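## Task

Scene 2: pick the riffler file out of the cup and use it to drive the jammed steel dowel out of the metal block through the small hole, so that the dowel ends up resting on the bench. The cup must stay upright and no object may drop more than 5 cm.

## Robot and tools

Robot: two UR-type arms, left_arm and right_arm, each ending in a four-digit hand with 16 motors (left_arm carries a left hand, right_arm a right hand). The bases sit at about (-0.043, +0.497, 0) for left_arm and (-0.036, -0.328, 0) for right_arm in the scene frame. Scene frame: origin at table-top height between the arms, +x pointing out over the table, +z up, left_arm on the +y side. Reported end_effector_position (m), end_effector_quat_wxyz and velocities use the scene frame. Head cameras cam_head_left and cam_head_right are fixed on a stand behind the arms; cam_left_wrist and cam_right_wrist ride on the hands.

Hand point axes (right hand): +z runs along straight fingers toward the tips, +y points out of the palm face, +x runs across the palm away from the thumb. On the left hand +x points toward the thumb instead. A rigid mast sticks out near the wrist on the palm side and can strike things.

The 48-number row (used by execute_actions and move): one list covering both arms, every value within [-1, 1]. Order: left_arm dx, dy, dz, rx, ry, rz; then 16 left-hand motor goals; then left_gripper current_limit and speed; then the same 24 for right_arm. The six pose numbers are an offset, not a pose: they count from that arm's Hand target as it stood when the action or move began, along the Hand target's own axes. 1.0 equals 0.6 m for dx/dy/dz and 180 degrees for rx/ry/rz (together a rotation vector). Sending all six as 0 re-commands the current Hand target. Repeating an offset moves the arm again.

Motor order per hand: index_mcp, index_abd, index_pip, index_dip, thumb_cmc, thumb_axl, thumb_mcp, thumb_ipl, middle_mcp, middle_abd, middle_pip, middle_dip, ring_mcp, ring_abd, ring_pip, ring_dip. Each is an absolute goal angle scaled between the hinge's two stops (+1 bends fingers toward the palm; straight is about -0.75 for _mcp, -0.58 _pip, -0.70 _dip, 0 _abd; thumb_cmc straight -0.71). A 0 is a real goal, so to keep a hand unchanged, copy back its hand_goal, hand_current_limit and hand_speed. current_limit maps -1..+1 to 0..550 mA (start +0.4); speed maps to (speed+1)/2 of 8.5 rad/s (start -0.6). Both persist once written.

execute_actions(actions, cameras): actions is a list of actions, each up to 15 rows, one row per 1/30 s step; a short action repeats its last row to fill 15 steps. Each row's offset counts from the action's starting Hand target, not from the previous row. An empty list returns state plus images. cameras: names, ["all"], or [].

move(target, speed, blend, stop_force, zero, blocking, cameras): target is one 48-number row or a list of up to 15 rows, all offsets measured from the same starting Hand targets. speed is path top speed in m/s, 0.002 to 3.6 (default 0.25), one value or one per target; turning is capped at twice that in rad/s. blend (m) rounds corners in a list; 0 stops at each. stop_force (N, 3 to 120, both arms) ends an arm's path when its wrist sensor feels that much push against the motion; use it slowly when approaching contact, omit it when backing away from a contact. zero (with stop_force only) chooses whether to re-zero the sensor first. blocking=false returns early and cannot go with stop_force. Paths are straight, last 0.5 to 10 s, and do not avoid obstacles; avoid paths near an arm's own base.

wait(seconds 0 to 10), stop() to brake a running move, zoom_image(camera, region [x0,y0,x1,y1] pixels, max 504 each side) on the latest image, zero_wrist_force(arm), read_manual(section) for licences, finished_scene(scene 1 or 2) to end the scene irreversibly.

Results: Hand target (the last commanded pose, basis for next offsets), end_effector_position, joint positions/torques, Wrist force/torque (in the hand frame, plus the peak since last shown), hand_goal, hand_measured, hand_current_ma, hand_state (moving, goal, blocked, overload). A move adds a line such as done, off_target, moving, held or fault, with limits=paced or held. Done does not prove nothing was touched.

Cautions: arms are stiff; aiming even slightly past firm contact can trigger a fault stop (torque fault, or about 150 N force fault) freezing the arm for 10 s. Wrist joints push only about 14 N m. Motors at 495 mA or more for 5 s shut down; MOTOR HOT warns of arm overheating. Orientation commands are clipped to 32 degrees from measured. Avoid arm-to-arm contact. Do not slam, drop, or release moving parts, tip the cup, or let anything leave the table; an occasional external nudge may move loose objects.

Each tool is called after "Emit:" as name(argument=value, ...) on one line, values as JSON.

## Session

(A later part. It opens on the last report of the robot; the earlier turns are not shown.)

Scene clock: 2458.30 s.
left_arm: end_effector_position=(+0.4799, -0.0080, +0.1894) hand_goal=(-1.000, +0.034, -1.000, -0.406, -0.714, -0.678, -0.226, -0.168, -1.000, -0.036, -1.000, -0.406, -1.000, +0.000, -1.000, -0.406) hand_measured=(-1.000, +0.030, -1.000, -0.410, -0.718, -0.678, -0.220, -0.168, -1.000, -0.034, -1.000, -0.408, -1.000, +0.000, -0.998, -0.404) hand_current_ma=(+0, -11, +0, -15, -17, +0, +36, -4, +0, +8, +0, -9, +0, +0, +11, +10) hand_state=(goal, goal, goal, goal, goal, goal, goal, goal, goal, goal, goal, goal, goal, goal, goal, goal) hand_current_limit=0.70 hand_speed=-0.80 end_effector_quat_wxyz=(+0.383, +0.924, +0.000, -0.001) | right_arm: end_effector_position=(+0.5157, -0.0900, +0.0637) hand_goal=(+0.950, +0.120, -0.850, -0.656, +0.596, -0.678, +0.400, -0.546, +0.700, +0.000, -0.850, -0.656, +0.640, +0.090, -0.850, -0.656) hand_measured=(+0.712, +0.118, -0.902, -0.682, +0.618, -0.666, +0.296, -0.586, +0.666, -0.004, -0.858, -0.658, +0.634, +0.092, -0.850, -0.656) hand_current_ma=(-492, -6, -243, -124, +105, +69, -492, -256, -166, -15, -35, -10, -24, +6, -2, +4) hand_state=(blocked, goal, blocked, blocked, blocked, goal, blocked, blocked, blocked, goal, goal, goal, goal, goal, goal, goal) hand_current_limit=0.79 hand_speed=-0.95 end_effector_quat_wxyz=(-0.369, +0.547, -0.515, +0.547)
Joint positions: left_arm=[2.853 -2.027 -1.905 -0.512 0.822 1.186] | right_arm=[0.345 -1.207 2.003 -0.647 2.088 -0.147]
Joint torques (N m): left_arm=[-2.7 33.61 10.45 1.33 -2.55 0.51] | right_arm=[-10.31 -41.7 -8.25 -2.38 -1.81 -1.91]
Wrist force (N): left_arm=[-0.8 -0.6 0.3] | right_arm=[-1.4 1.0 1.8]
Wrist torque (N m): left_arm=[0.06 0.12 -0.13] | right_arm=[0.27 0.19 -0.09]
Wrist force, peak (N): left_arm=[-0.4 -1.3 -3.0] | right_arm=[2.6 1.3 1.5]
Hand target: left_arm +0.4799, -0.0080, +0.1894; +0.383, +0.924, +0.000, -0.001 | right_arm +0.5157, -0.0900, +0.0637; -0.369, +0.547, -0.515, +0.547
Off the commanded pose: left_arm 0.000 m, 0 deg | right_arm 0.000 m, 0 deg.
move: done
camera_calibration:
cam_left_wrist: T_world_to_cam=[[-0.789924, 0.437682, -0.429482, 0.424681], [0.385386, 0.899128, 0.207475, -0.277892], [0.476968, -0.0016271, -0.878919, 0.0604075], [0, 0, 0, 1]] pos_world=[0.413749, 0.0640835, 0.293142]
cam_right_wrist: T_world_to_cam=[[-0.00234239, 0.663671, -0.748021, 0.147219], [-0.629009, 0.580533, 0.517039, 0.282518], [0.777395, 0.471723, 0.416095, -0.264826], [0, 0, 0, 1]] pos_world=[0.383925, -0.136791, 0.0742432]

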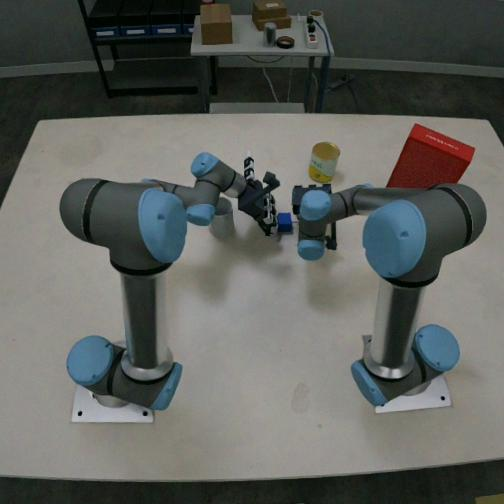

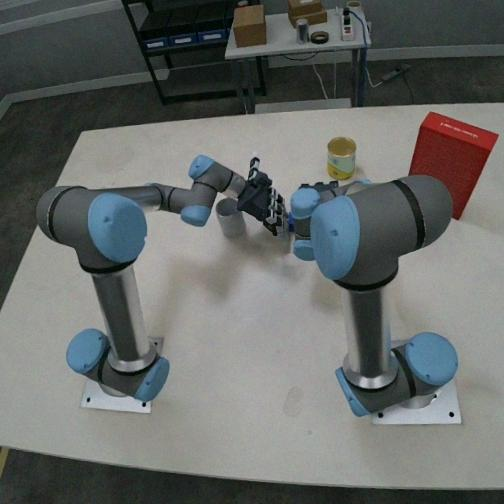

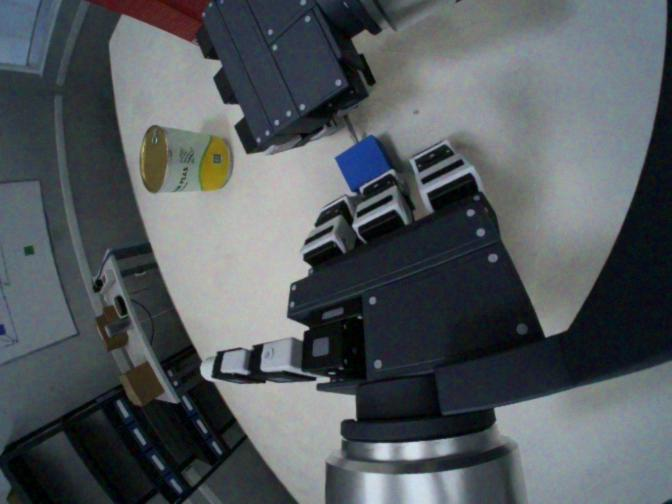

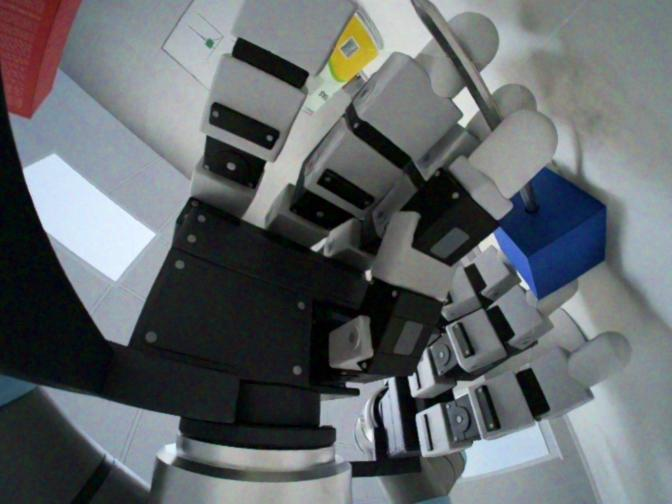

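Emit:
move(target=[0,0,0,0,0,0, -1,0.035,-1,-0.406,-0.714,-0.678,-0.226,-0.168,-1,-0.035,-1,-0.406,-1,0,-1,-0.406,0.7,-0.8, -0.0163,-0.0028,-0.0018,0,0,0, 0.95,0.12,-0.85,-0.655,0.597,-0.677,0.40,-0.545,0.70,0,-0.85,-0.655,0.64,0.09,-0.85,-0.655,0.79,-0.95], speed=0.015, stop_force=14, cameras=["cam_right_wrist","cam_left_wrist","cam_head_left","cam_head_right"])

Emit:
zoom_image(camera="cam_head_right", region=[240, 180, 340, 260])

Emit:
zoom_image(camera="cam_left_wrist", region=[300, 90, 440, 230])

Scene clock: 2466.70 s.
left_arm: end_effector_position=(+0.4799, -0.0080, +0.1894) hand_goal=(-1.000, +0.034, -1.000, -0.406, -0.714, -0.678, -0.226, -0.168, -1.000, -0.036, -1.000, -0.406, -1.000, +0.000, -1.000, -0.406) hand_measured=(-1.000, +0.030, -1.000, -0.410, -0.718, -0.678, -0.220, -0.168, -1.000, -0.034, -1.000, -0.410, -1.000, +0.000, -0.998, -0.404) hand_current_ma=(+0, -11, +0, -14, -17, +0, +36, -4, +0, +8, +0, -15, +0, +0, +11, +10) hand_state=(goal, goal, goal, goal, goal, goal, goal, goal, goal, goal, goal, goal, goal, goal, goal, goal) hand_current_limit=0.70 hand_speed=-0.80 end_effector_quat_wxyz=(+0.383, +0.924, +0.000, -0.001) | right_arm: end_effector_position=(+0.5162, -0.0800, +0.0634) hand_goal=(+0.950, +0.120, -0.850, -0.656, +0.596, -0.678, +0.400, -0.546, +0.700, +0.000, -0.850, -0.656, +0.640, +0.090, -0.850, -0.656) hand_measured=(+0.712, +0.122, -0.902, -0.682, +0.618, -0.666, +0.296, -0.586, +0.666, -0.002, -0.858, -0.658, +0.634, +0.092, -0.850, -0.656) hand_current_ma=(-492, +4, -243, -124, +106, +69, -492, -256, -166, -6, -35, -10, -24, +6, -2, +4) hand_state=(blocked, goal, blocked, blocked, blocked, goal, blocked, blocked, blocked, goal, goal, goal, goal, goal, goal, goal) hand_current_limit=0.79 hand_speed=-0.95 end_effector_quat_wxyz=(-0.369, +0.547, -0.515, +0.547)
Joint positions: left_arm=[2.853 -2.027 -1.905 -0.512 0.822 1.186] | right_arm=[0.367 -1.193 1.983 -0.639 2.11 -0.143]
Joint torques (N m): left_arm=[-1.88 26.84 11.29 1.27 -2.85 0.03] | right_arm=[-7.89 -42.33 -9.21 -2.34 -2.32 -1.78]
Wrist force (N): left_arm=[-1.0 -1.0 -1.8] | right_arm=[-0.5 1.2 2.0]
Wrist torque (N m): left_arm=[0.36 0.07 -0.15] | right_arm=[0.32 0.18 -0.14]
Wrist force, peak (N): left_arm=[-1.0 -1.2 -1.8] | right_arm=[0.0 1.6 2.4]
Hand target: left_arm +0.4799, -0.0080, +0.1894; +0.383, +0.924, +0.000, -0.001 | right_arm +0.5162, -0.0800, +0.0634; -0.369, +0.547, -0.515, +0.547
Off the commanded pose: left_arm 0.000 m, 0 deg | right_arm 0.000 m, 0 deg.
move: done
camera_calibration:
cam_left_wrist: T_world_to_cam=[[-0.789924, 0.437682, -0.429482, 0.424681], [0.385386, 0.899128, 0.207475, -0.277892], [0.476968, -0.0016271, -0.878919, 0.0604075], [0, 0, 0, 1]] pos_world=[0.413749, 0.0640835, 0.293142]
cam_right_wrist: T_world_to_cam=[[-0.00234239, 0.663671, -0.748021, 0.140359], [-0.629009, 0.580533, 0.517039, 0.277119], [0.777395, 0.471723, 0.416095, -0.269729], [0, 0, 0, 1]] pos_world=[0.384325, -0.126791, 0.0739432]

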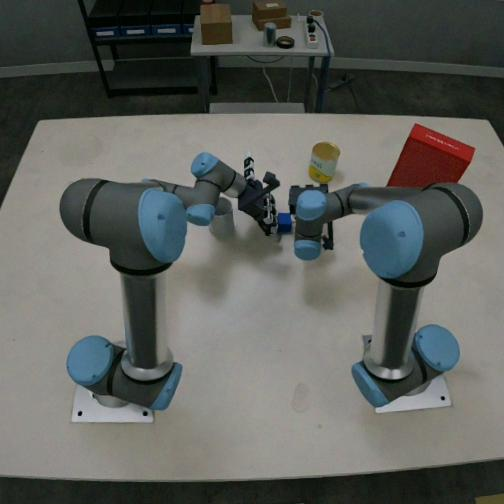

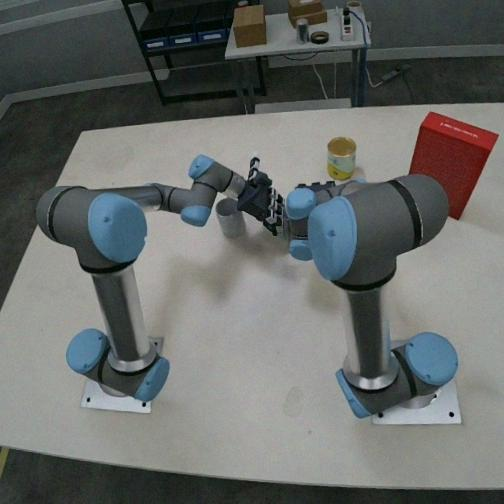

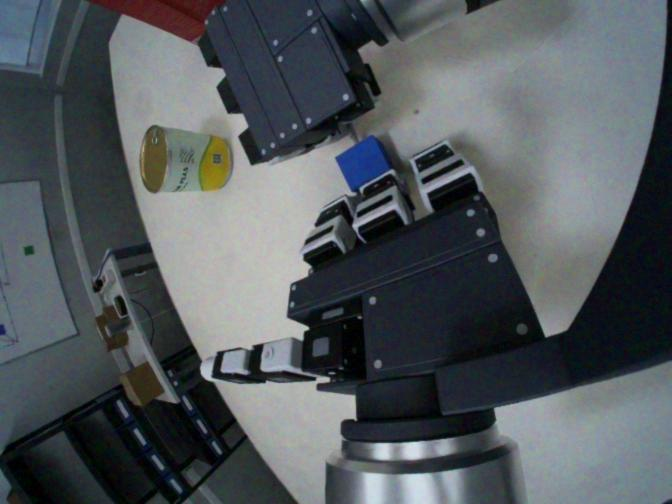

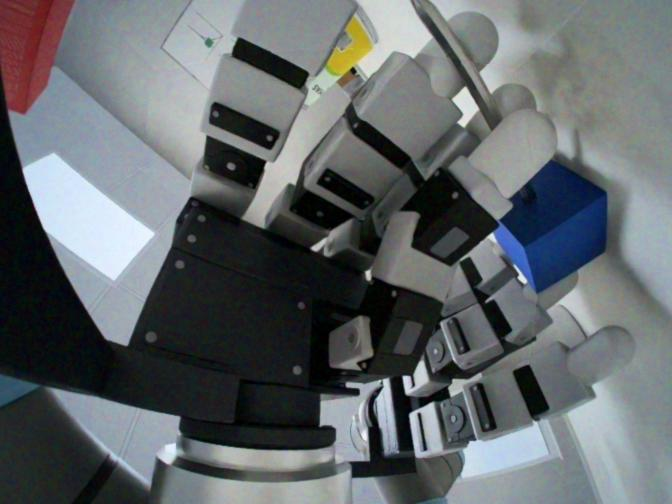

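Scaled by 5.040 from the camera's 504x504 image, which has a finer 720x720 frame.

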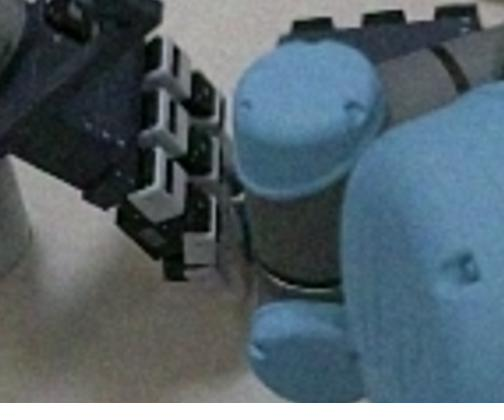

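Scaled by 3.600 from the camera's 672x504 image, which has a finer 960x720 frame.

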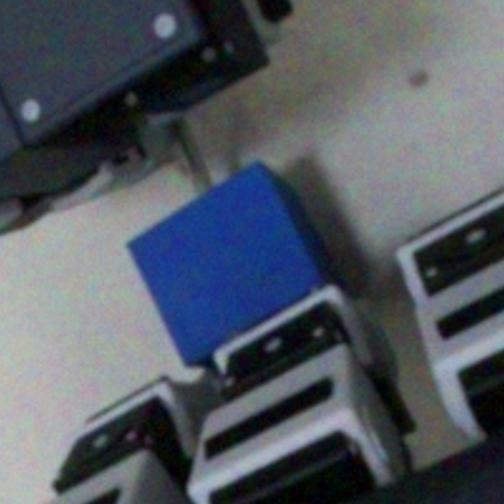

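Emit:
zoom_image(camera="cam_right_wrist", region=[480, 130, 620, 300])

Emit:
zoom_image(camera="cam_head_left", region=[240, 190, 310, 250])

Scaled by 2.965 from the camera's 672x504 image, which has a finer 960x720 frame.

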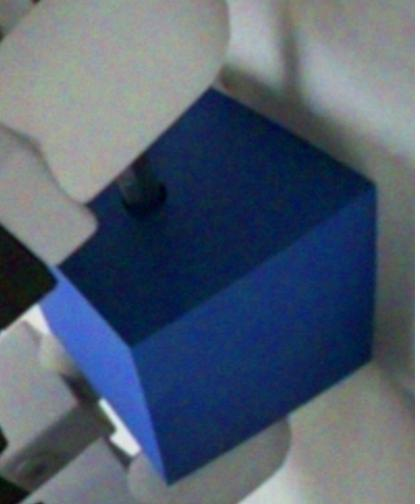

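Scaled by 7.200 from the camera's 504x504 image, which has a finer 720x720 frame.

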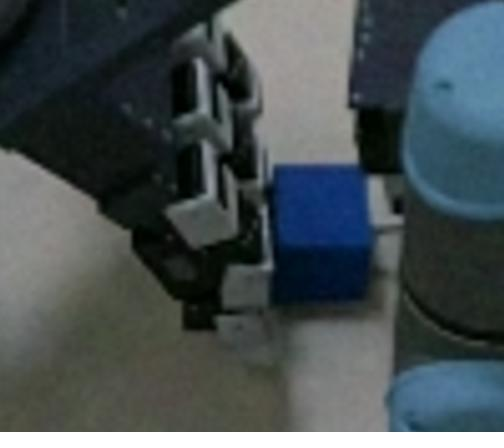

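Emit:
move(target=[0,0,0,0,0,0, -1,0.035,-1,-0.406,-0.714,-0.678,-0.226,-0.168,-1,-0.035,-1,-0.406,-1,0,-1,-0.406,0.7,-0.8, -0.0105,-0.0018,-0.0012,0,0,0, 0.95,0.12,-0.85,-0.655,0.597,-0.677,0.40,-0.545,0.70,0,-0.85,-0.655,0.64,0.09,-0.85,-0.655,0.79,-0.95], speed=0.015, stop_force=14, cameras=["cam_right_wrist","cam_left_wrist","cam_head_left"])

Emit:
zoom_image(camera="cam_right_wrist", region=[480, 120, 620, 290])

Scene clock: 2483.40 s.
left_arm: end_effector_position=(+0.4799, -0.0080, +0.1894) hand_goal=(-1.000, +0.034, -1.000, -0.406, -0.714, -0.678, -0.226, -0.168, -1.000, -0.036, -1.000, -0.406, -1.000, +0.000, -1.000, -0.406) hand_measured=(-1.000, +0.032, -1.000, -0.410, -0.718, -0.678, -0.220, -0.168, -1.000, -0.034, -1.000, -0.414, -1.000, +0.000, -0.998, -0.404) hand_current_ma=(+0, -10, +0, -12, -17, +0, +36, -4, -1, +8, +0, -36, +0, +0, +11, +10) hand_state=(goal, goal, goal, goal, goal, goal, goal, goal, goal, goal, goal, goal, goal, goal, goal, goal) hand_current_limit=0.70 hand_speed=-0.80 end_effector_quat_wxyz=(+0.383, +0.924, +0.000, -0.001) | right_arm: end_effector_position=(+0.5164, -0.0736, +0.0631) hand_goal=(+0.950, +0.120, -0.850, -0.656, +0.596, -0.678, +0.400, -0.546, +0.700, +0.000, -0.850, -0.656, +0.640, +0.090, -0.850, -0.656) hand_measured=(+0.712, +0.130, -0.902, -0.682, +0.626, -0.666, +0.296, -0.586, +0.666, +0.002, -0.858, -0.658, +0.634, +0.092, -0.850, -0.656) hand_current_ma=(-492, +44, -244, -124, +139, +71, -492, -256, -166, +9, -36, -10, -24, +6, -2, +4) hand_state=(blocked, goal, blocked, blocked, blocked, goal, blocked, blocked, blocked, goal, goal, goal, goal, goal, goal, goal) hand_current_limit=0.79 hand_speed=-0.95 end_effector_quat_wxyz=(-0.369, +0.547, -0.515, +0.547)
Joint positions: left_arm=[2.853 -2.027 -1.905 -0.512 0.822 1.186] | right_arm=[0.381 -1.184 1.97 -0.633 2.124 -0.141]
Joint torques (N m): left_arm=[-2.36 25.49 10.67 1.44 -2.76 -0.36] | right_arm=[-9.41 -43.36 -9.62 -2.44 -2.19 -1.03]
Wrist force (N): left_arm=[-1.0 -1.3 -2.8] | right_arm=[0.5 1.8 2.5]
Wrist torque (N m): left_arm=[0.50 0.01 -0.15] | right_arm=[0.36 0.16 -0.20]
Wrist force, peak (N): left_arm=[-0.9 -1.4 -3.2] | right_arm=[1.8 1.8 2.7]
Hand target: left_arm +0.4799, -0.0080, +0.1894; +0.383, +0.924, +0.000, -0.001 | right_arm +0.5164, -0.0736, +0.0631; -0.369, +0.547, -0.515, +0.547
Off the commanded pose: left_arm 0.000 m, 0 deg | right_arm 0.000 m, 0 deg.
move: done
camera_calibration:
cam_left_wrist: T_world_to_cam=[[-0.789924, 0.437682, -0.429482, 0.424681], [0.385386, 0.899128, 0.207475, -0.277892], [0.476968, -0.0016271, -0.878919, 0.0604075], [0, 0, 0, 1]] pos_world=[0.413749, 0.0640835, 0.293142]
cam_right_wrist: T_world_to_cam=[[-0.00234239, 0.663671, -0.748021, 0.135888], [-0.629009, 0.580533, 0.517039, 0.273747], [0.777395, 0.471723, 0.416095, -0.272857], [0, 0, 0, 1]] pos_world=[0.384625, -0.120391, 0.0736432]
Images, in order (width x height): cam_head_left 504x504, cam_left_wrist 672x504, cam_right_wrist 672x504.

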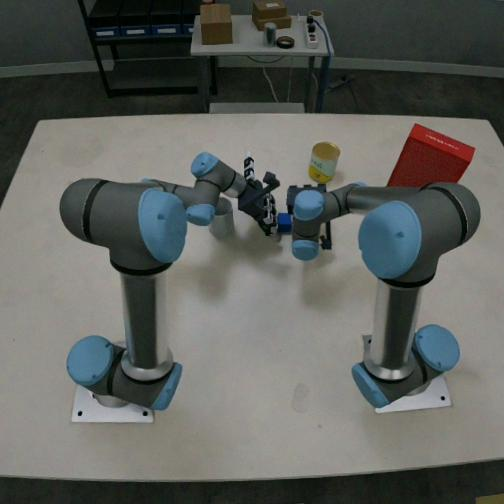

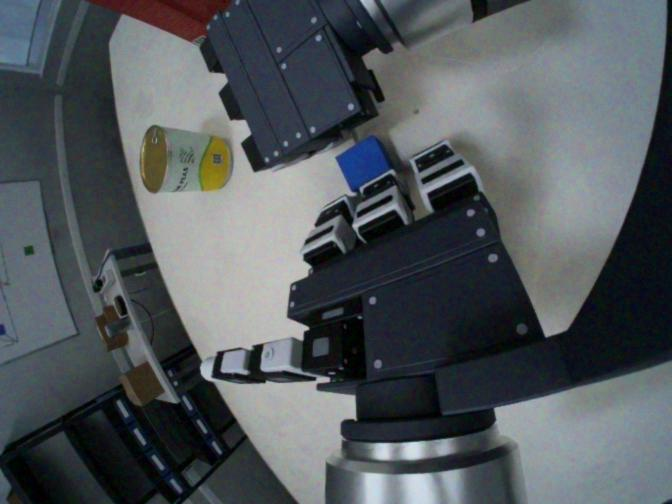

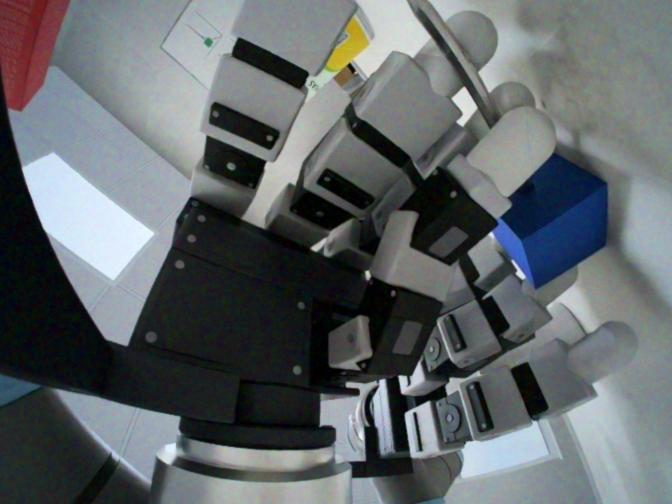

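Scaled by 2.965 from the camera's 672x504 image, which has a finer 960x720 frame.

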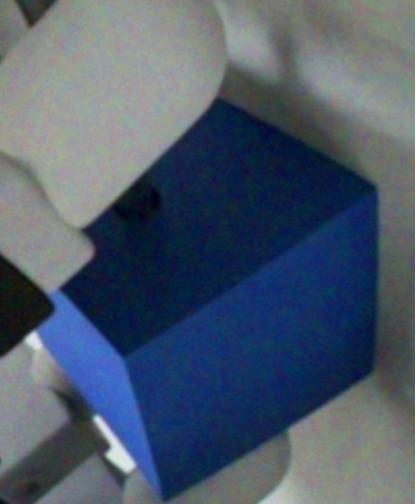

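Emit:
move(target=[0,0.0908,-0.0978,0,0,0, -1,0.035,-1,-0.406,-0.714,-0.678,-0.226,-0.168,-1,-0.035,-1,-0.406,-1,0,-1,-0.406,0.7,-0.8, 0,0,0,0,0,0, 0.95,0.12,-0.85,-0.655,0.597,-0.677,0.40,-0.545,0.70,0,-0.85,-0.655,0.64,0.09,-0.85,-0.655,0.79,-0.95], speed=0.08, cameras=["cam_right_wrist","cam_left_wrist","cam_head_left","cam_head_right"])

Emit:
zoom_image(camera="cam_left_wrist", region=[300, 90, 440, 230])

Emit:
zoom_image(camera="cam_head_left", region=[240, 190, 320, 250])

Scene clock: 2492.77 s.
left_arm: end_effector_position=(+0.4800, -0.0050, +0.2696) hand_goal=(-1.000, +0.034, -1.000, -0.406, -0.714, -0.678, -0.226, -0.168, -1.000, -0.036, -1.000, -0.406, -1.000, +0.000, -1.000, -0.406) hand_measured=(-1.000, +0.032, -1.000, -0.410, -0.718, -0.678, -0.220, -0.168, -1.000, -0.034, -1.000, -0.408, -1.000, +0.000, -0.998, -0.404) hand_current_ma=(+0, -10, +0, -12, -18, +0, +36, -4, -1, +4, +0, -10, +0, +0, +11, +10) hand_state=(goal, goal, goal, goal, goal, goal, goal, goal, goal, goal, goal, goal, goal, goal, goal, goal) hand_current_limit=0.70 hand_speed=-0.80 end_effector_quat_wxyz=(+0.383, +0.924, +0.000, -0.001) | right_arm: end_effector_position=(+0.5164, -0.0736, +0.0632) hand_goal=(+0.950, +0.120, -0.850, -0.656, +0.596, -0.678, +0.400, -0.546, +0.700, +0.000, -0.850, -0.656, +0.640, +0.090, -0.850, -0.656) hand_measured=(+0.712, +0.122, -0.902, -0.682, +0.624, -0.666, +0.296, -0.586, +0.666, -0.002, -0.858, -0.658, +0.634, +0.092, -0.850, -0.656) hand_current_ma=(-492, +11, -244, -124, +132, +71, -492, -256, -166, -7, -40, -11, -24, +6, -2, +4) hand_state=(blocked, goal, blocked, blocked, blocked, goal, blocked, blocked, blocked, goal, goal, goal, goal, goal, goal, goal) hand_current_limit=0.79 hand_speed=-0.95 end_effector_quat_wxyz=(-0.369, +0.547, -0.515, +0.547)
Joint positions: left_arm=[2.858 -1.897 -1.838 -0.714 0.821 1.193] | right_arm=[0.381 -1.184 1.97 -0.633 2.124 -0.141]
Joint torques (N m): left_arm=[2.23 26.2 16.16 2.22 -1.43 0.84] | right_arm=[-9.23 -39.17 -11.29 -0.83 0.25 -2.48]
Wrist force (N): left_arm=[-0.7 -0.5 0.1] | right_arm=[-0.9 1.0 1.6]
Wrist torque (N m): left_arm=[0.07 0.11 -0.22] | right_arm=[0.31 0.20 -0.11]
Wrist force, peak (N): left_arm=[-0.9 -3.4 0.6] | right_arm=[0.8 2.0 2.6]
Hand target: left_arm +0.4800, -0.0050, +0.2695; +0.383, +0.924, +0.000, -0.001 | right_arm +0.5164, -0.0736, +0.0631; -0.369, +0.547, -0.515, +0.547
Off the commanded pose: left_arm 0.000 m, 0 deg | right_arm 0.000 m, 0 deg.
move: done
camera_calibration:
cam_left_wrist: T_world_to_cam=[[-0.789824, 0.437643, -0.429706, 0.457806], [0.385348, 0.899147, 0.207464, -0.297297], [0.477164, -0.00172663, -0.878812, 0.130563], [0, 0, 0, 1]] pos_world=[0.413849, 0.0671836, 0.373141]
cam_right_wrist: T_world_to_cam=[[-0.00230075, 0.663632, -0.748056, 0.13587], [-0.629009, 0.580577, 0.516989, 0.273756], [0.777395, 0.471723, 0.416095, -0.272857], [0, 0, 0, 1]] pos_world=[0.384625, -0.120391, 0.0736433]

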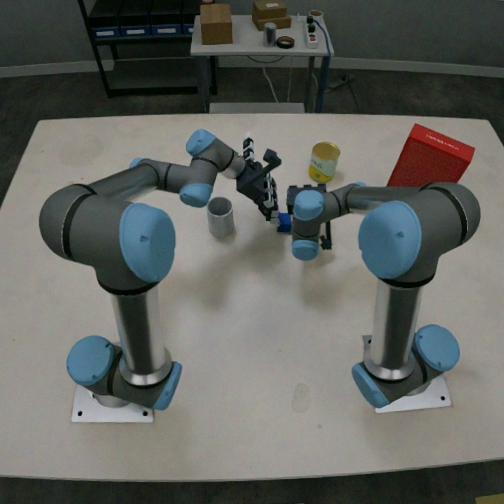

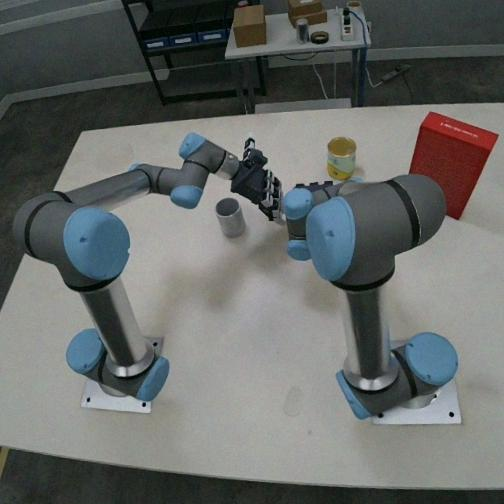

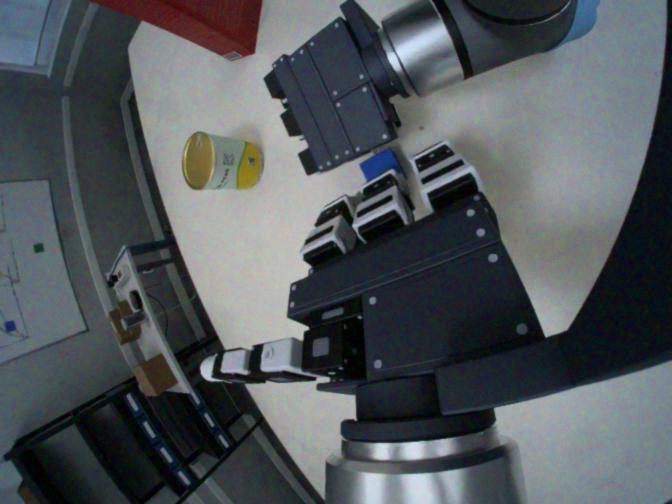

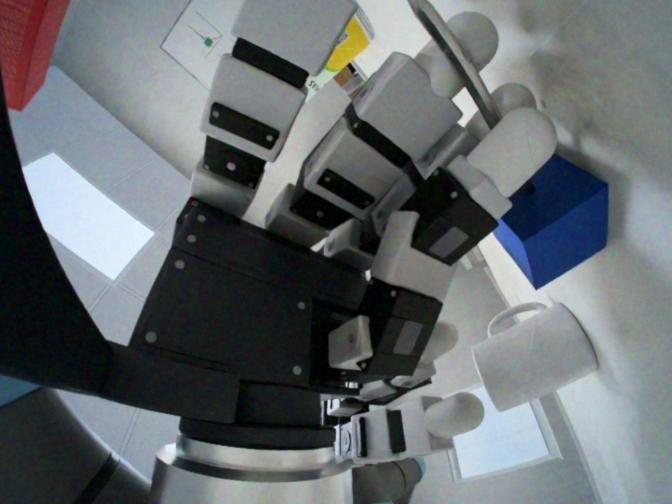

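Scaled by 3.600 from the camera's 672x504 image, which has a finer 960x720 frame.

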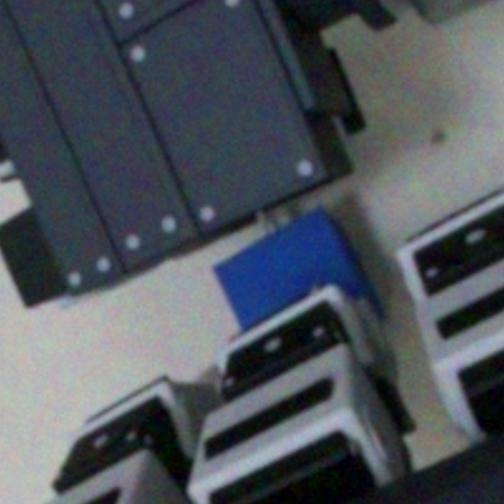

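Scaled by 6.300 from the camera's 504x504 image, which has a finer 720x720 frame.

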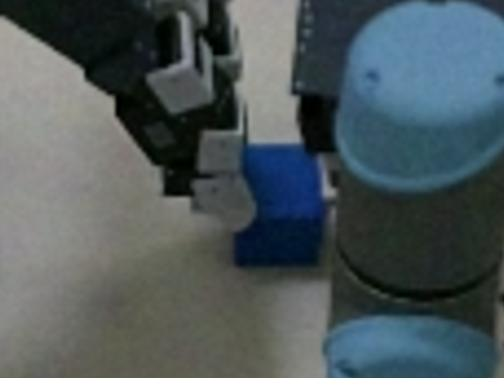

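Emit:
move(target=[-0.1,0.07,-0.30,0,0,0, -1,0.035,-1,-0.406,-0.714,-0.678,-0.226,-0.168,-1,-0.035,-1,-0.406,-1,0,-1,-0.406,0.7,-0.8, 0,0,0,0,0,0, 0.95,0.12,-0.85,-0.655,0.597,-0.677,0.40,-0.545,0.70,0,-0.85,-0.655,0.64,0.09,-0.85,-0.655,0.79,-0.95], speed=0.2, cameras=["cam_right_wrist","cam_left_wrist","cam_head_left","cam_head_right"])

Emit:
zoom_image(camera="cam_left_wrist", region=[300, 60, 460, 220])

Emit:
zoom_image(camera="cam_head_left", region=[240, 180, 320, 250])

Scene clock: 2501.20 s.
left_arm: end_effector_position=(+0.4203, +0.0927, +0.4264) hand_goal=(-1.000, +0.034, -1.000, -0.406, -0.714, -0.678, -0.226, -0.168, -1.000, -0.036, -1.000, -0.406, -1.000, +0.000, -1.000, -0.406) hand_measured=(-1.000, +0.032, -1.000, -0.410, -0.718, -0.678, -0.220, -0.168, -1.000, -0.034, -1.000, -0.408, -1.000, +0.000, -0.998, -0.404) hand_current_ma=(+0, -10, +0, -12, -18, +0, +33, -4, -1, +4, +0, -10, +0, +0, +10, +10) hand_state=(goal, goal, goal, goal, goal, goal, goal, goal, goal, goal, goal, goal, goal, goal, goal, goal) hand_current_limit=0.70 hand_speed=-0.80 end_effector_quat_wxyz=(+0.383, +0.924, +0.000, -0.001) end_effector_velocity=(+0.000, +0.000, -0.002) end_effector_angular_velocity=(+0.001, +0.006, +0.000) | right_arm: end_effector_position=(+0.5164, -0.0736, +0.0631) hand_goal=(+0.950, +0.120, -0.850, -0.656, +0.596, -0.678, +0.400, -0.546, +0.700, +0.000, -0.850, -0.656, +0.640, +0.090, -0.850, -0.656) hand_measured=(+0.712, +0.122, -0.902, -0.682, +0.624, -0.666, +0.296, -0.586, +0.666, -0.002, -0.858, -0.658, +0.634, +0.092, -0.850, -0.656) hand_current_ma=(-492, +11, -244, -124, +132, +71, -492, -256, -166, -7, -40, -11, -24, +6, -2, +4) hand_state=(blocked, goal, blocked, blocked, blocked, goal, blocked, blocked, blocked, goal, goal, goal, goal, goal, goal, goal) hand_current_limit=0.79 hand_speed=-0.95 end_effector_quat_wxyz=(-0.369, +0.547, -0.515, +0.547)
Joint positions: left_arm=[3.025 -1.507 -1.81 -1.29 0.79 1.42] | right_arm=[0.381 -1.184 1.97 -0.633 2.124 -0.141]
Joint velocities: left_arm=[0.001 -0.002 0 -0.005 0 0.001] | right_arm=[within noise]
Joint torques (N m): left_arm=[3.08 32.2 20.25 0.96 0.16 -0.2] | right_arm=[-8.81 -30.07 -12.94 0.1 1.52 -2.34]
Wrist force (N): left_arm=[-0.8 -0.4 0.2] | right_arm=[-0.7 0.9 1.7]
Wrist torque (N m): left_arm=[0.07 0.11 -0.10] | right_arm=[0.29 0.17 -0.09]
Wrist force, peak (N): left_arm=[0.0 -1.3 1.9] | right_arm=[-1.0 1.2 1.7]
Hand target: left_arm +0.4203, +0.0927, +0.4265; +0.383, +0.924, +0.000, -0.001 | right_arm +0.5164, -0.0736, +0.0631; -0.369, +0.547, -0.515, +0.547
Off the commanded pose: left_arm 0.000 m, 0 deg | right_arm 0.000 m, 0 deg.
move: done
camera_calibration:
cam_left_wrist: T_world_to_cam=[[-0.790073, 0.437607, -0.429284, 0.435232], [0.385323, 0.899165, 0.207433, -0.394577], [0.476772, -0.00152616, -0.879026, 0.297325], [0, 0, 0, 1]] pos_world=[0.354149, 0.164783, 0.530043]
cam_right_wrist: T_world_to_cam=[[-0.00230075, 0.663632, -0.748056, 0.13587], [-0.629009, 0.580577, 0.516989, 0.273756], [0.777395, 0.471723, 0.416095, -0.272857], [0, 0, 0, 1]] pos_world=[0.384625, -0.120391, 0.0736433]

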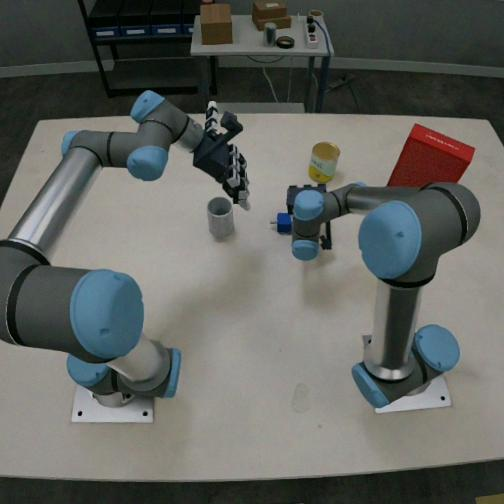

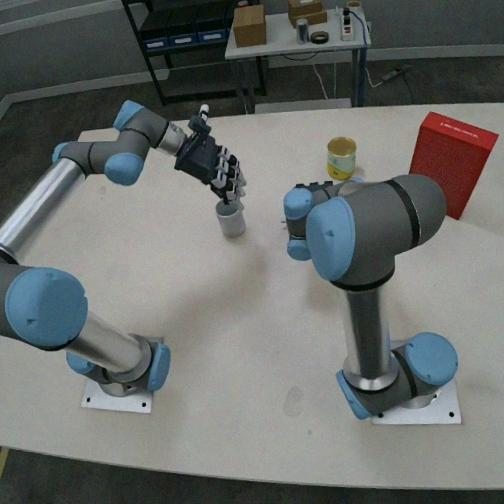

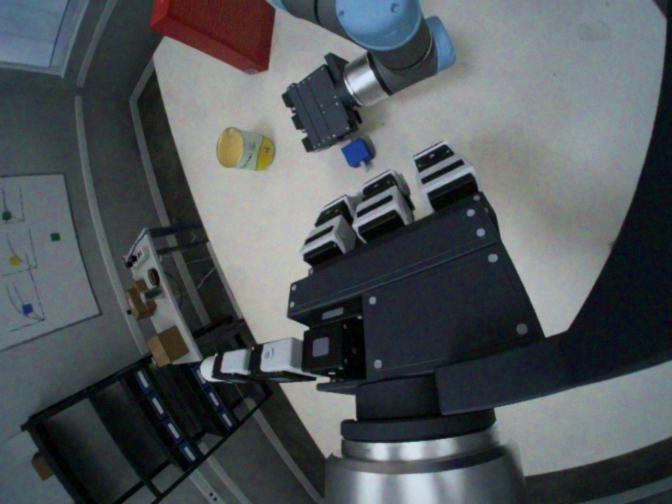

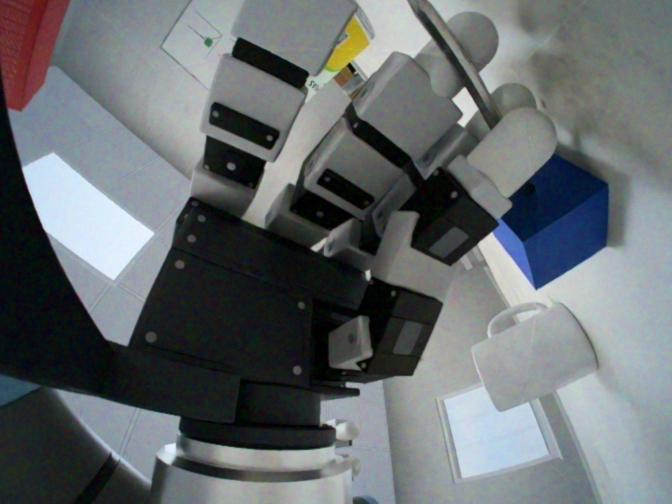

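Scaled by 3.150 from the camera's 672x504 image, which has a finer 960x720 frame.

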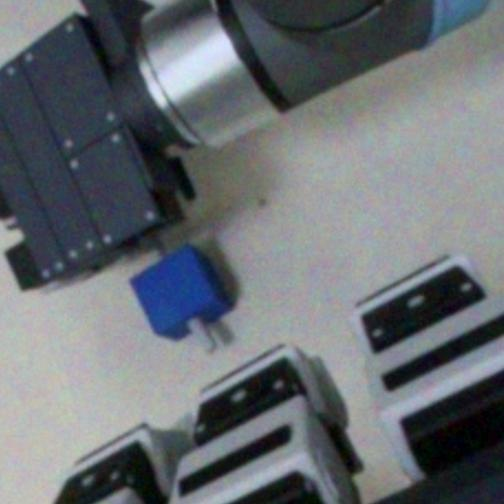

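Scaled by 6.300 from the camera's 504x504 image, which has a finer 720x720 frame.

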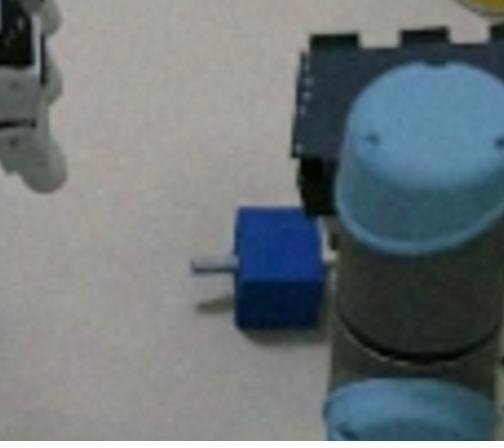

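Emit:
move(target=[[0.0995,-0.0699,0.3002,0,0,0, -1,0.035,-1,-0.406,-0.714,-0.678,-0.226,-0.168,-1,-0.035,-1,-0.406,-1,0,-1,-0.406,0.7,-0.8, 0,0,0,0,0,0, 0.95,0.12,-0.85,-0.655,0.597,-0.677,0.40,-0.545,0.70,0,-0.85,-0.655,0.64,0.09,-0.85,-0.655,0.79,-0.95]], speed=0.2)

Emit:
move(target=[[-0.0002,-0.0932,0.0955,0,0,0, -1,0.035,-1,-0.406,-0.714,-0.678,-0.226,-0.168,-1,-0.035,-1,-0.406,-1,0,-1,-0.406,0.7,-0.8, 0,0,0,0,0,0, 0.95,0.12,-0.85,-0.655,0.597,-0.677,0.40,-0.545,0.70,0,-0.85,-0.655,0.64,0.09,-0.85,-0.655,0.79,-0.95]], speed=0.07, stop_force=4, cameras=["cam_right_wrist","cam_left_wrist"])

Scene clock: 2562.80 s.
left_arm: end_effector_position=(+0.4797, -0.0051, +0.2695) hand_goal=(-1.000, +0.034, -1.000, -0.406, -0.714, -0.678, -0.226, -0.168, -1.000, -0.036, -1.000, -0.406, -1.000, +0.000, -1.000, -0.406) hand_measured=(-1.000, +0.032, -1.000, -0.410, -0.718, -0.678, -0.220, -0.168, -1.000, -0.034, -1.000, -0.408, -1.000, +0.000, -0.998, -0.404) hand_current_ma=(+0, -10, +0, -12, -18, +0, +31, -4, -1, +4, +0, -10, +0, +0, +10, +10) hand_state=(goal, goal, goal, goal, goal, goal, goal, goal, goal, goal, goal, goal, goal, goal, goal, goal) hand_current_limit=0.70 hand_speed=-0.80 end_effector_quat_wxyz=(+0.383, +0.924, +0.000, -0.001) | right_arm: end_effector_position=(+0.5164, -0.0736, +0.0631) hand_goal=(+0.950, +0.120, -0.850, -0.656, +0.596, -0.678, +0.400, -0.546, +0.700, +0.000, -0.850, -0.656, +0.640, +0.090, -0.850, -0.656) hand_measured=(+0.712, +0.122, -0.902, -0.682, +0.624, -0.666, +0.296, -0.586, +0.666, -0.002, -0.858, -0.658, +0.634, +0.092, -0.850, -0.656) hand_current_ma=(-492, +11, -244, -124, +132, +71, -492, -256, -166, -7, -40, -11, -24, +6, -2, +4) hand_state=(blocked, goal, blocked, blocked, blocked, goal, blocked, blocked, blocked, goal, goal, goal, goal, goal, goal, goal) hand_current_limit=0.79 hand_speed=-0.95 end_effector_quat_wxyz=(-0.369, +0.547, -0.515, +0.547)
Joint positions: left_arm=[2.858 -1.897 -1.838 -0.714 0.821 1.192] | right_arm=[0.381 -1.184 1.97 -0.633 2.124 -0.141]
Joint torques (N m): left_arm=[0.27 21.44 14.11 3.85 -2.83 0.56] | right_arm=[-8.62 -29.38 -13.93 0.06 1.76 -2.47]
Wrist force (N): left_arm=[-0.7 -0.7 0.2] | right_arm=[-0.9 1.1 1.7]
Wrist torque (N m): left_arm=[0.04 0.12 -0.22] | right_arm=[0.30 0.18 -0.10]
Wrist force, peak (N): left_arm=[-0.4 -1.3 2.0] | right_arm=[-1.0 1.3 1.8]
Hand target: left_arm +0.4797, -0.0051, +0.2694; +0.383, +0.924, +0.000, -0.001 | right_arm +0.5164, -0.0736, +0.0631; -0.369, +0.547, -0.515, +0.547
Off the commanded pose: left_arm 0.000 m, 0 deg | right_arm 0.000 m, 0 deg.
move: done

Scene clock: 2565.10 s.
left_arm: end_effector_position=(+0.4795, -0.0061, +0.1894) hand_goal=(-1.000, +0.034, -1.000, -0.406, -0.714, -0.678, -0.226, -0.168, -1.000, -0.036, -1.000, -0.406, -1.000, +0.000, -1.000, -0.406) hand_measured=(-1.000, +0.032, -1.000, -0.410, -0.718, -0.678, -0.220, -0.168, -1.000, -0.034, -1.000, -0.408, -1.000, +0.000, -0.998, -0.404) hand_current_ma=(+0, -10, +0, -12, -18, +0, +31, -4, -1, +4, +0, -9, +0, +0, +10, +10) hand_state=(goal, goal, goal, goal, goal, goal, goal, goal, goal, goal, goal, goal, goal, goal, goal, goal) hand_current_limit=0.70 hand_speed=-0.80 end_effector_quat_wxyz=(+0.383, +0.924, +0.000, -0.001) | right_arm: end_effector_position=(+0.5164, -0.0736, +0.0631) hand_goal=(+0.950, +0.120, -0.850, -0.656, +0.596, -0.678, +0.400, -0.546, +0.700, +0.000, -0.850, -0.656, +0.640, +0.090, -0.850, -0.656) hand_measured=(+0.712, +0.122, -0.902, -0.682, +0.624, -0.666, +0.296, -0.586, +0.666, -0.002, -0.858, -0.658, +0.634, +0.092, -0.850, -0.656) hand_current_ma=(-492, +11, -244, -124, +132, +71, -492, -256, -166, -7, -40, -11, -24, +6, -2, +4) hand_state=(blocked, goal, blocked, blocked, blocked, goal, blocked, blocked, blocked, goal, goal, goal, goal, goal, goal, goal) hand_current_limit=0.79 hand_speed=-0.95 end_effector_quat_wxyz=(-0.369, +0.547, -0.515, +0.547)
Joint positions: left_arm=[2.856 -2.024 -1.909 -0.514 0.822 1.19] | right_arm=[0.381 -1.184 1.97 -0.633 2.124 -0.141]
Joint torques (N m): left_arm=[-2.47 50.72 24.38 4.14 -2.24 0.8] | right_arm=[-9.33 -29.54 -15.31 0.08 1.54 -2.44]
Wrist force (N): left_arm=[-0.8 -0.5 0.2] | right_arm=[-0.9 1.0 1.8]
Wrist torque (N m): left_arm=[0.07 0.10 -0.10] | right_arm=[0.28 0.18 -0.11]
Wrist force, peak (N): left_arm=[-0.7 -1.0 0.8] | right_arm=[-1.0 1.1 1.9]
Hand target: left_arm +0.4795, -0.0061, +0.1894; +0.383, +0.924, +0.000, -0.001 | right_arm +0.5164, -0.0736, +0.0631; -0.369, +0.547, -0.515, +0.547
Off the commanded pose: left_arm 0.000 m, 0 deg | right_arm 0.000 m, 0 deg.
move: done
camera_calibration:
cam_left_wrist: T_world_to_cam=[[-0.789944, 0.437683, -0.429444, 0.423409], [0.385344, 0.899128, 0.207554, -0.279393], [0.476968, -0.00152711, -0.878919, 0.0605548], [0, 0, 0, 1]] pos_world=[0.413249, 0.0659833, 0.293042]
cam_right_wrist: T_world_to_cam=[[-0.00230075, 0.663632, -0.748056, 0.13587], [-0.629009, 0.580577, 0.516989, 0.273756], [0.777395, 0.471723, 0.416095, -0.272857], [0, 0, 0, 1]] pos_world=[0.384625, -0.120391, 0.0736433]
Images, in order (width x height): cam_left_wrist 672x504, cam_right_wrist 672x504.

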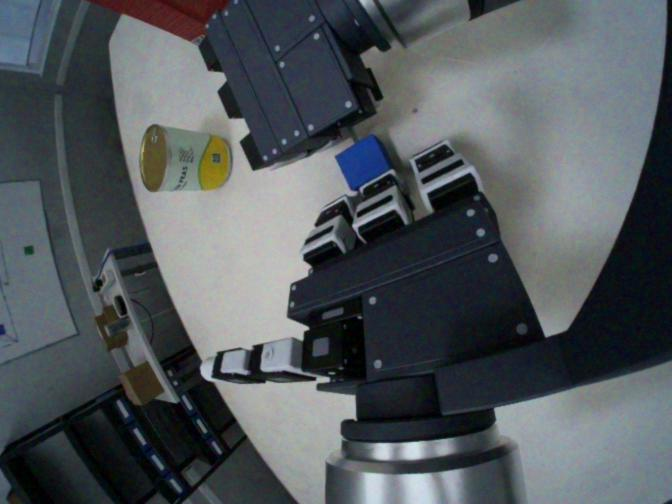

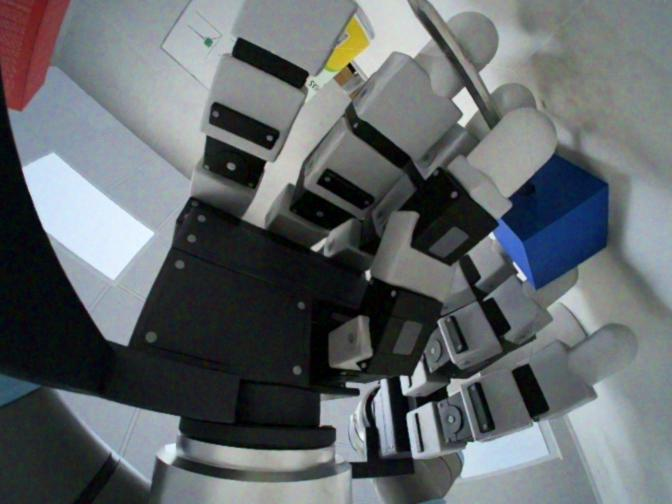

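Emit:
move(target=[[0,0,0,0,0,0,-1,0.035,-1,-0.406,-0.714,-0.678,-0.226,-0.168,-1,-0.035,-1,-0.406,-1,0,-1,-0.406,0.7,-0.8,0,0,0,0,0,0,0.66,0.12,-0.85,-0.655,0.597,-0.677,0.22,-0.545,0.45,0,-0.85,-0.655,0.45,0.35,-0.85,-0.655,0.6,-0.9],[0,0,0,0,0,0,-1,0.035,-1,-0.406,-0.714,-0.678,-0.226,-0.168,-1,-0.035,-1,-0.406,-1,0,-1,-0.406,0.7,-0.8,0.0295,0.0044,0.0034,0,0,0,0.66,0.12,-0.85,-0.655,0.597,-0.677,0.22,-0.545,0.45,0,-0.85,-0.655,0.45,0.35,-0.85,-0.655,0.6,-0.9]], speed=0.03, cameras=["cam_head_left","cam_head_right","cam_right_wrist"])

Scene clock: 2623.10 s.
left_arm: end_effector_position=(+0.4795, -0.0061, +0.1894) hand_goal=(-1.000, +0.034, -1.000, -0.406, -0.714, -0.678, -0.226, -0.168, -1.000, -0.036, -1.000, -0.406, -1.000, +0.000, -1.000, -0.406) hand_measured=(-1.000, +0.032, -1.000, -0.410, -0.718, -0.678, -0.220, -0.168, -1.000, -0.034, -1.000, -0.408, -1.000, +0.000, -0.998, -0.404) hand_current_ma=(+0, -10, +0, -12, -18, +0, +31, -4, -1, +4, +0, -9, +0, +0, +10, +10) hand_state=(goal, goal, goal, goal, goal, goal, goal, goal, goal, goal, goal, goal, goal, goal, goal, goal) hand_current_limit=0.70 hand_speed=-0.80 end_effector_quat_wxyz=(+0.383, +0.924, +0.000, -0.001) | right_arm: end_effector_position=(+0.5158, -0.0917, +0.0642) hand_goal=(+0.660, +0.120, -0.850, -0.656, +0.596, -0.678, +0.220, -0.546, +0.450, +0.000, -0.850, -0.656, +0.450, +0.350, -0.850, -0.656) hand_measured=(+0.660, +0.122, -0.852, -0.660, +0.596, -0.676, +0.220, -0.548, +0.454, -0.002, -0.852, -0.658, +0.454, +0.340, -0.850, -0.656) hand_current_ma=(+4, +4, -10, -14, +3, +10, +2, -13, +22, -7, -9, -11, +23, -36, -2, +4) hand_state=(goal, goal, goal, goal, goal, goal, goal, goal, goal, goal, goal, goal, goal, goal, goal, goal) hand_current_limit=0.60 hand_speed=-0.90 end_effector_quat_wxyz=(-0.369, +0.547, -0.515, +0.547) end_effector_velocity=(+0.000, +0.002, +0.000) end_effector_angular_velocity=(-0.001, +0.000, +0.000)
Joint positions: left_arm=[2.856 -2.024 -1.909 -0.514 0.821 1.19] | right_arm=[0.341 -1.209 2.006 -0.647 2.084 -0.148]
Joint velocities: left_arm=[within noise] | right_arm=[0.005 0.003 -0.005 0.002 0.006 0]
Joint torques (N m): left_arm=[1.93 50.52 24.43 4.08 -2.35 1.29] | right_arm=[11.9 -25.62 -23.47 -0.01 2.42 -0.94]
Wrist force (N): left_arm=[-0.9 -0.5 0.2] | right_arm=[-1.3 0.6 1.4]
Wrist torque (N m): left_arm=[0.06 0.11 -0.11] | right_arm=[0.25 0.17 0.00]
Wrist force, peak (N): left_arm=[-1.1 -0.7 0.5] | right_arm=[-1.8 0.7 1.5]
Hand target: left_arm +0.4795, -0.0061, +0.1894; +0.383, +0.924, +0.000, -0.001 | right_arm +0.5157, -0.0916, +0.0642; -0.369, +0.547, -0.515, +0.547
Off the commanded pose: left_arm 0.000 m, 0 deg | right_arm 0.000 m, 0 deg.
move: done
camera_calibration:
cam_right_wrist: T_world_to_cam=[[-0.00228897, 0.663631, -0.748057, 0.148698], [-0.629143, 0.580501, 0.516911, 0.283302], [0.777286, 0.471818, 0.41619, -0.264184], [0, 0, 0, 1]] pos_world=[0.383925, -0.138491, 0.0747432]
Images, in order (width x height): cam_head_left 504x504, cam_head_right 504x504, cam_right_wrist 672x504.

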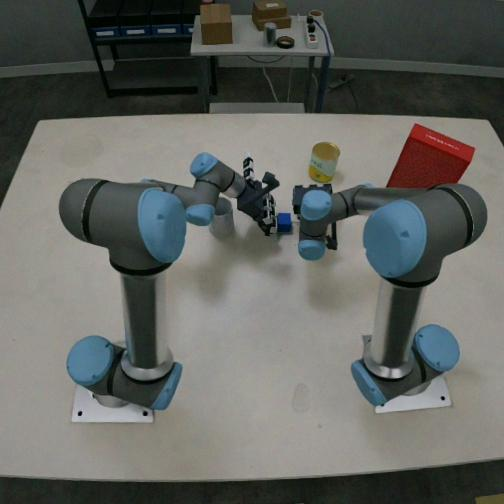

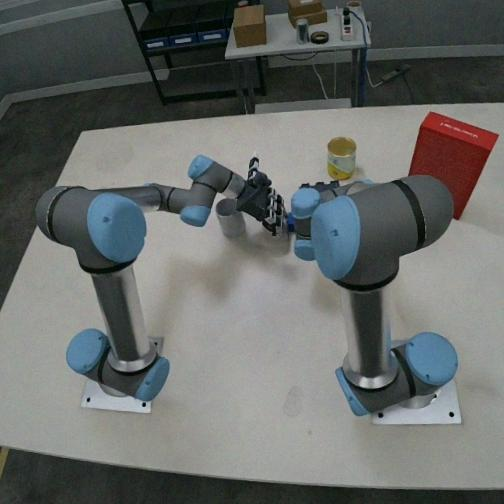

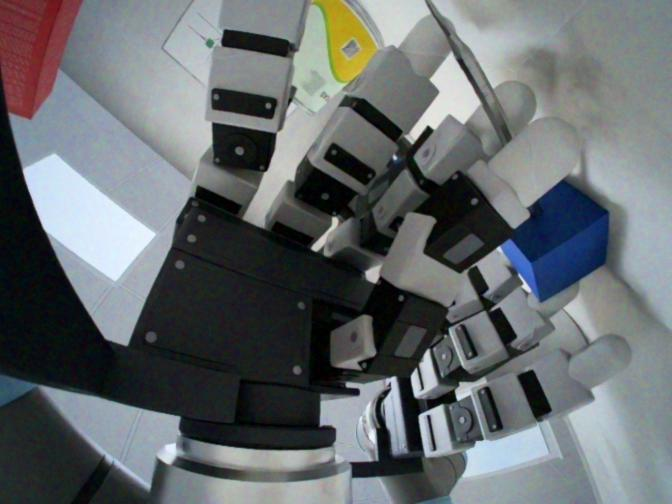

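Emit:
zoom_image(camera="cam_right_wrist", region=[380, 0, 640, 220])

Scaled by 1.938 from the camera's 672x504 image, which has a finer 960x720 frame.

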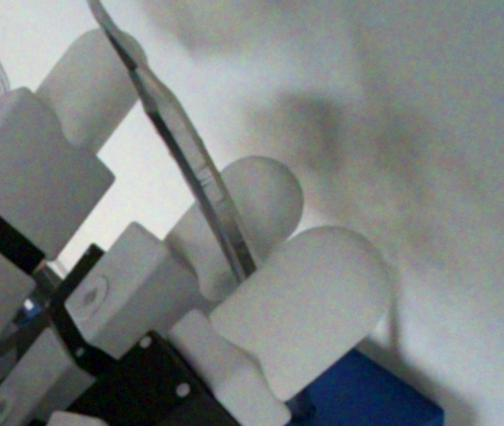

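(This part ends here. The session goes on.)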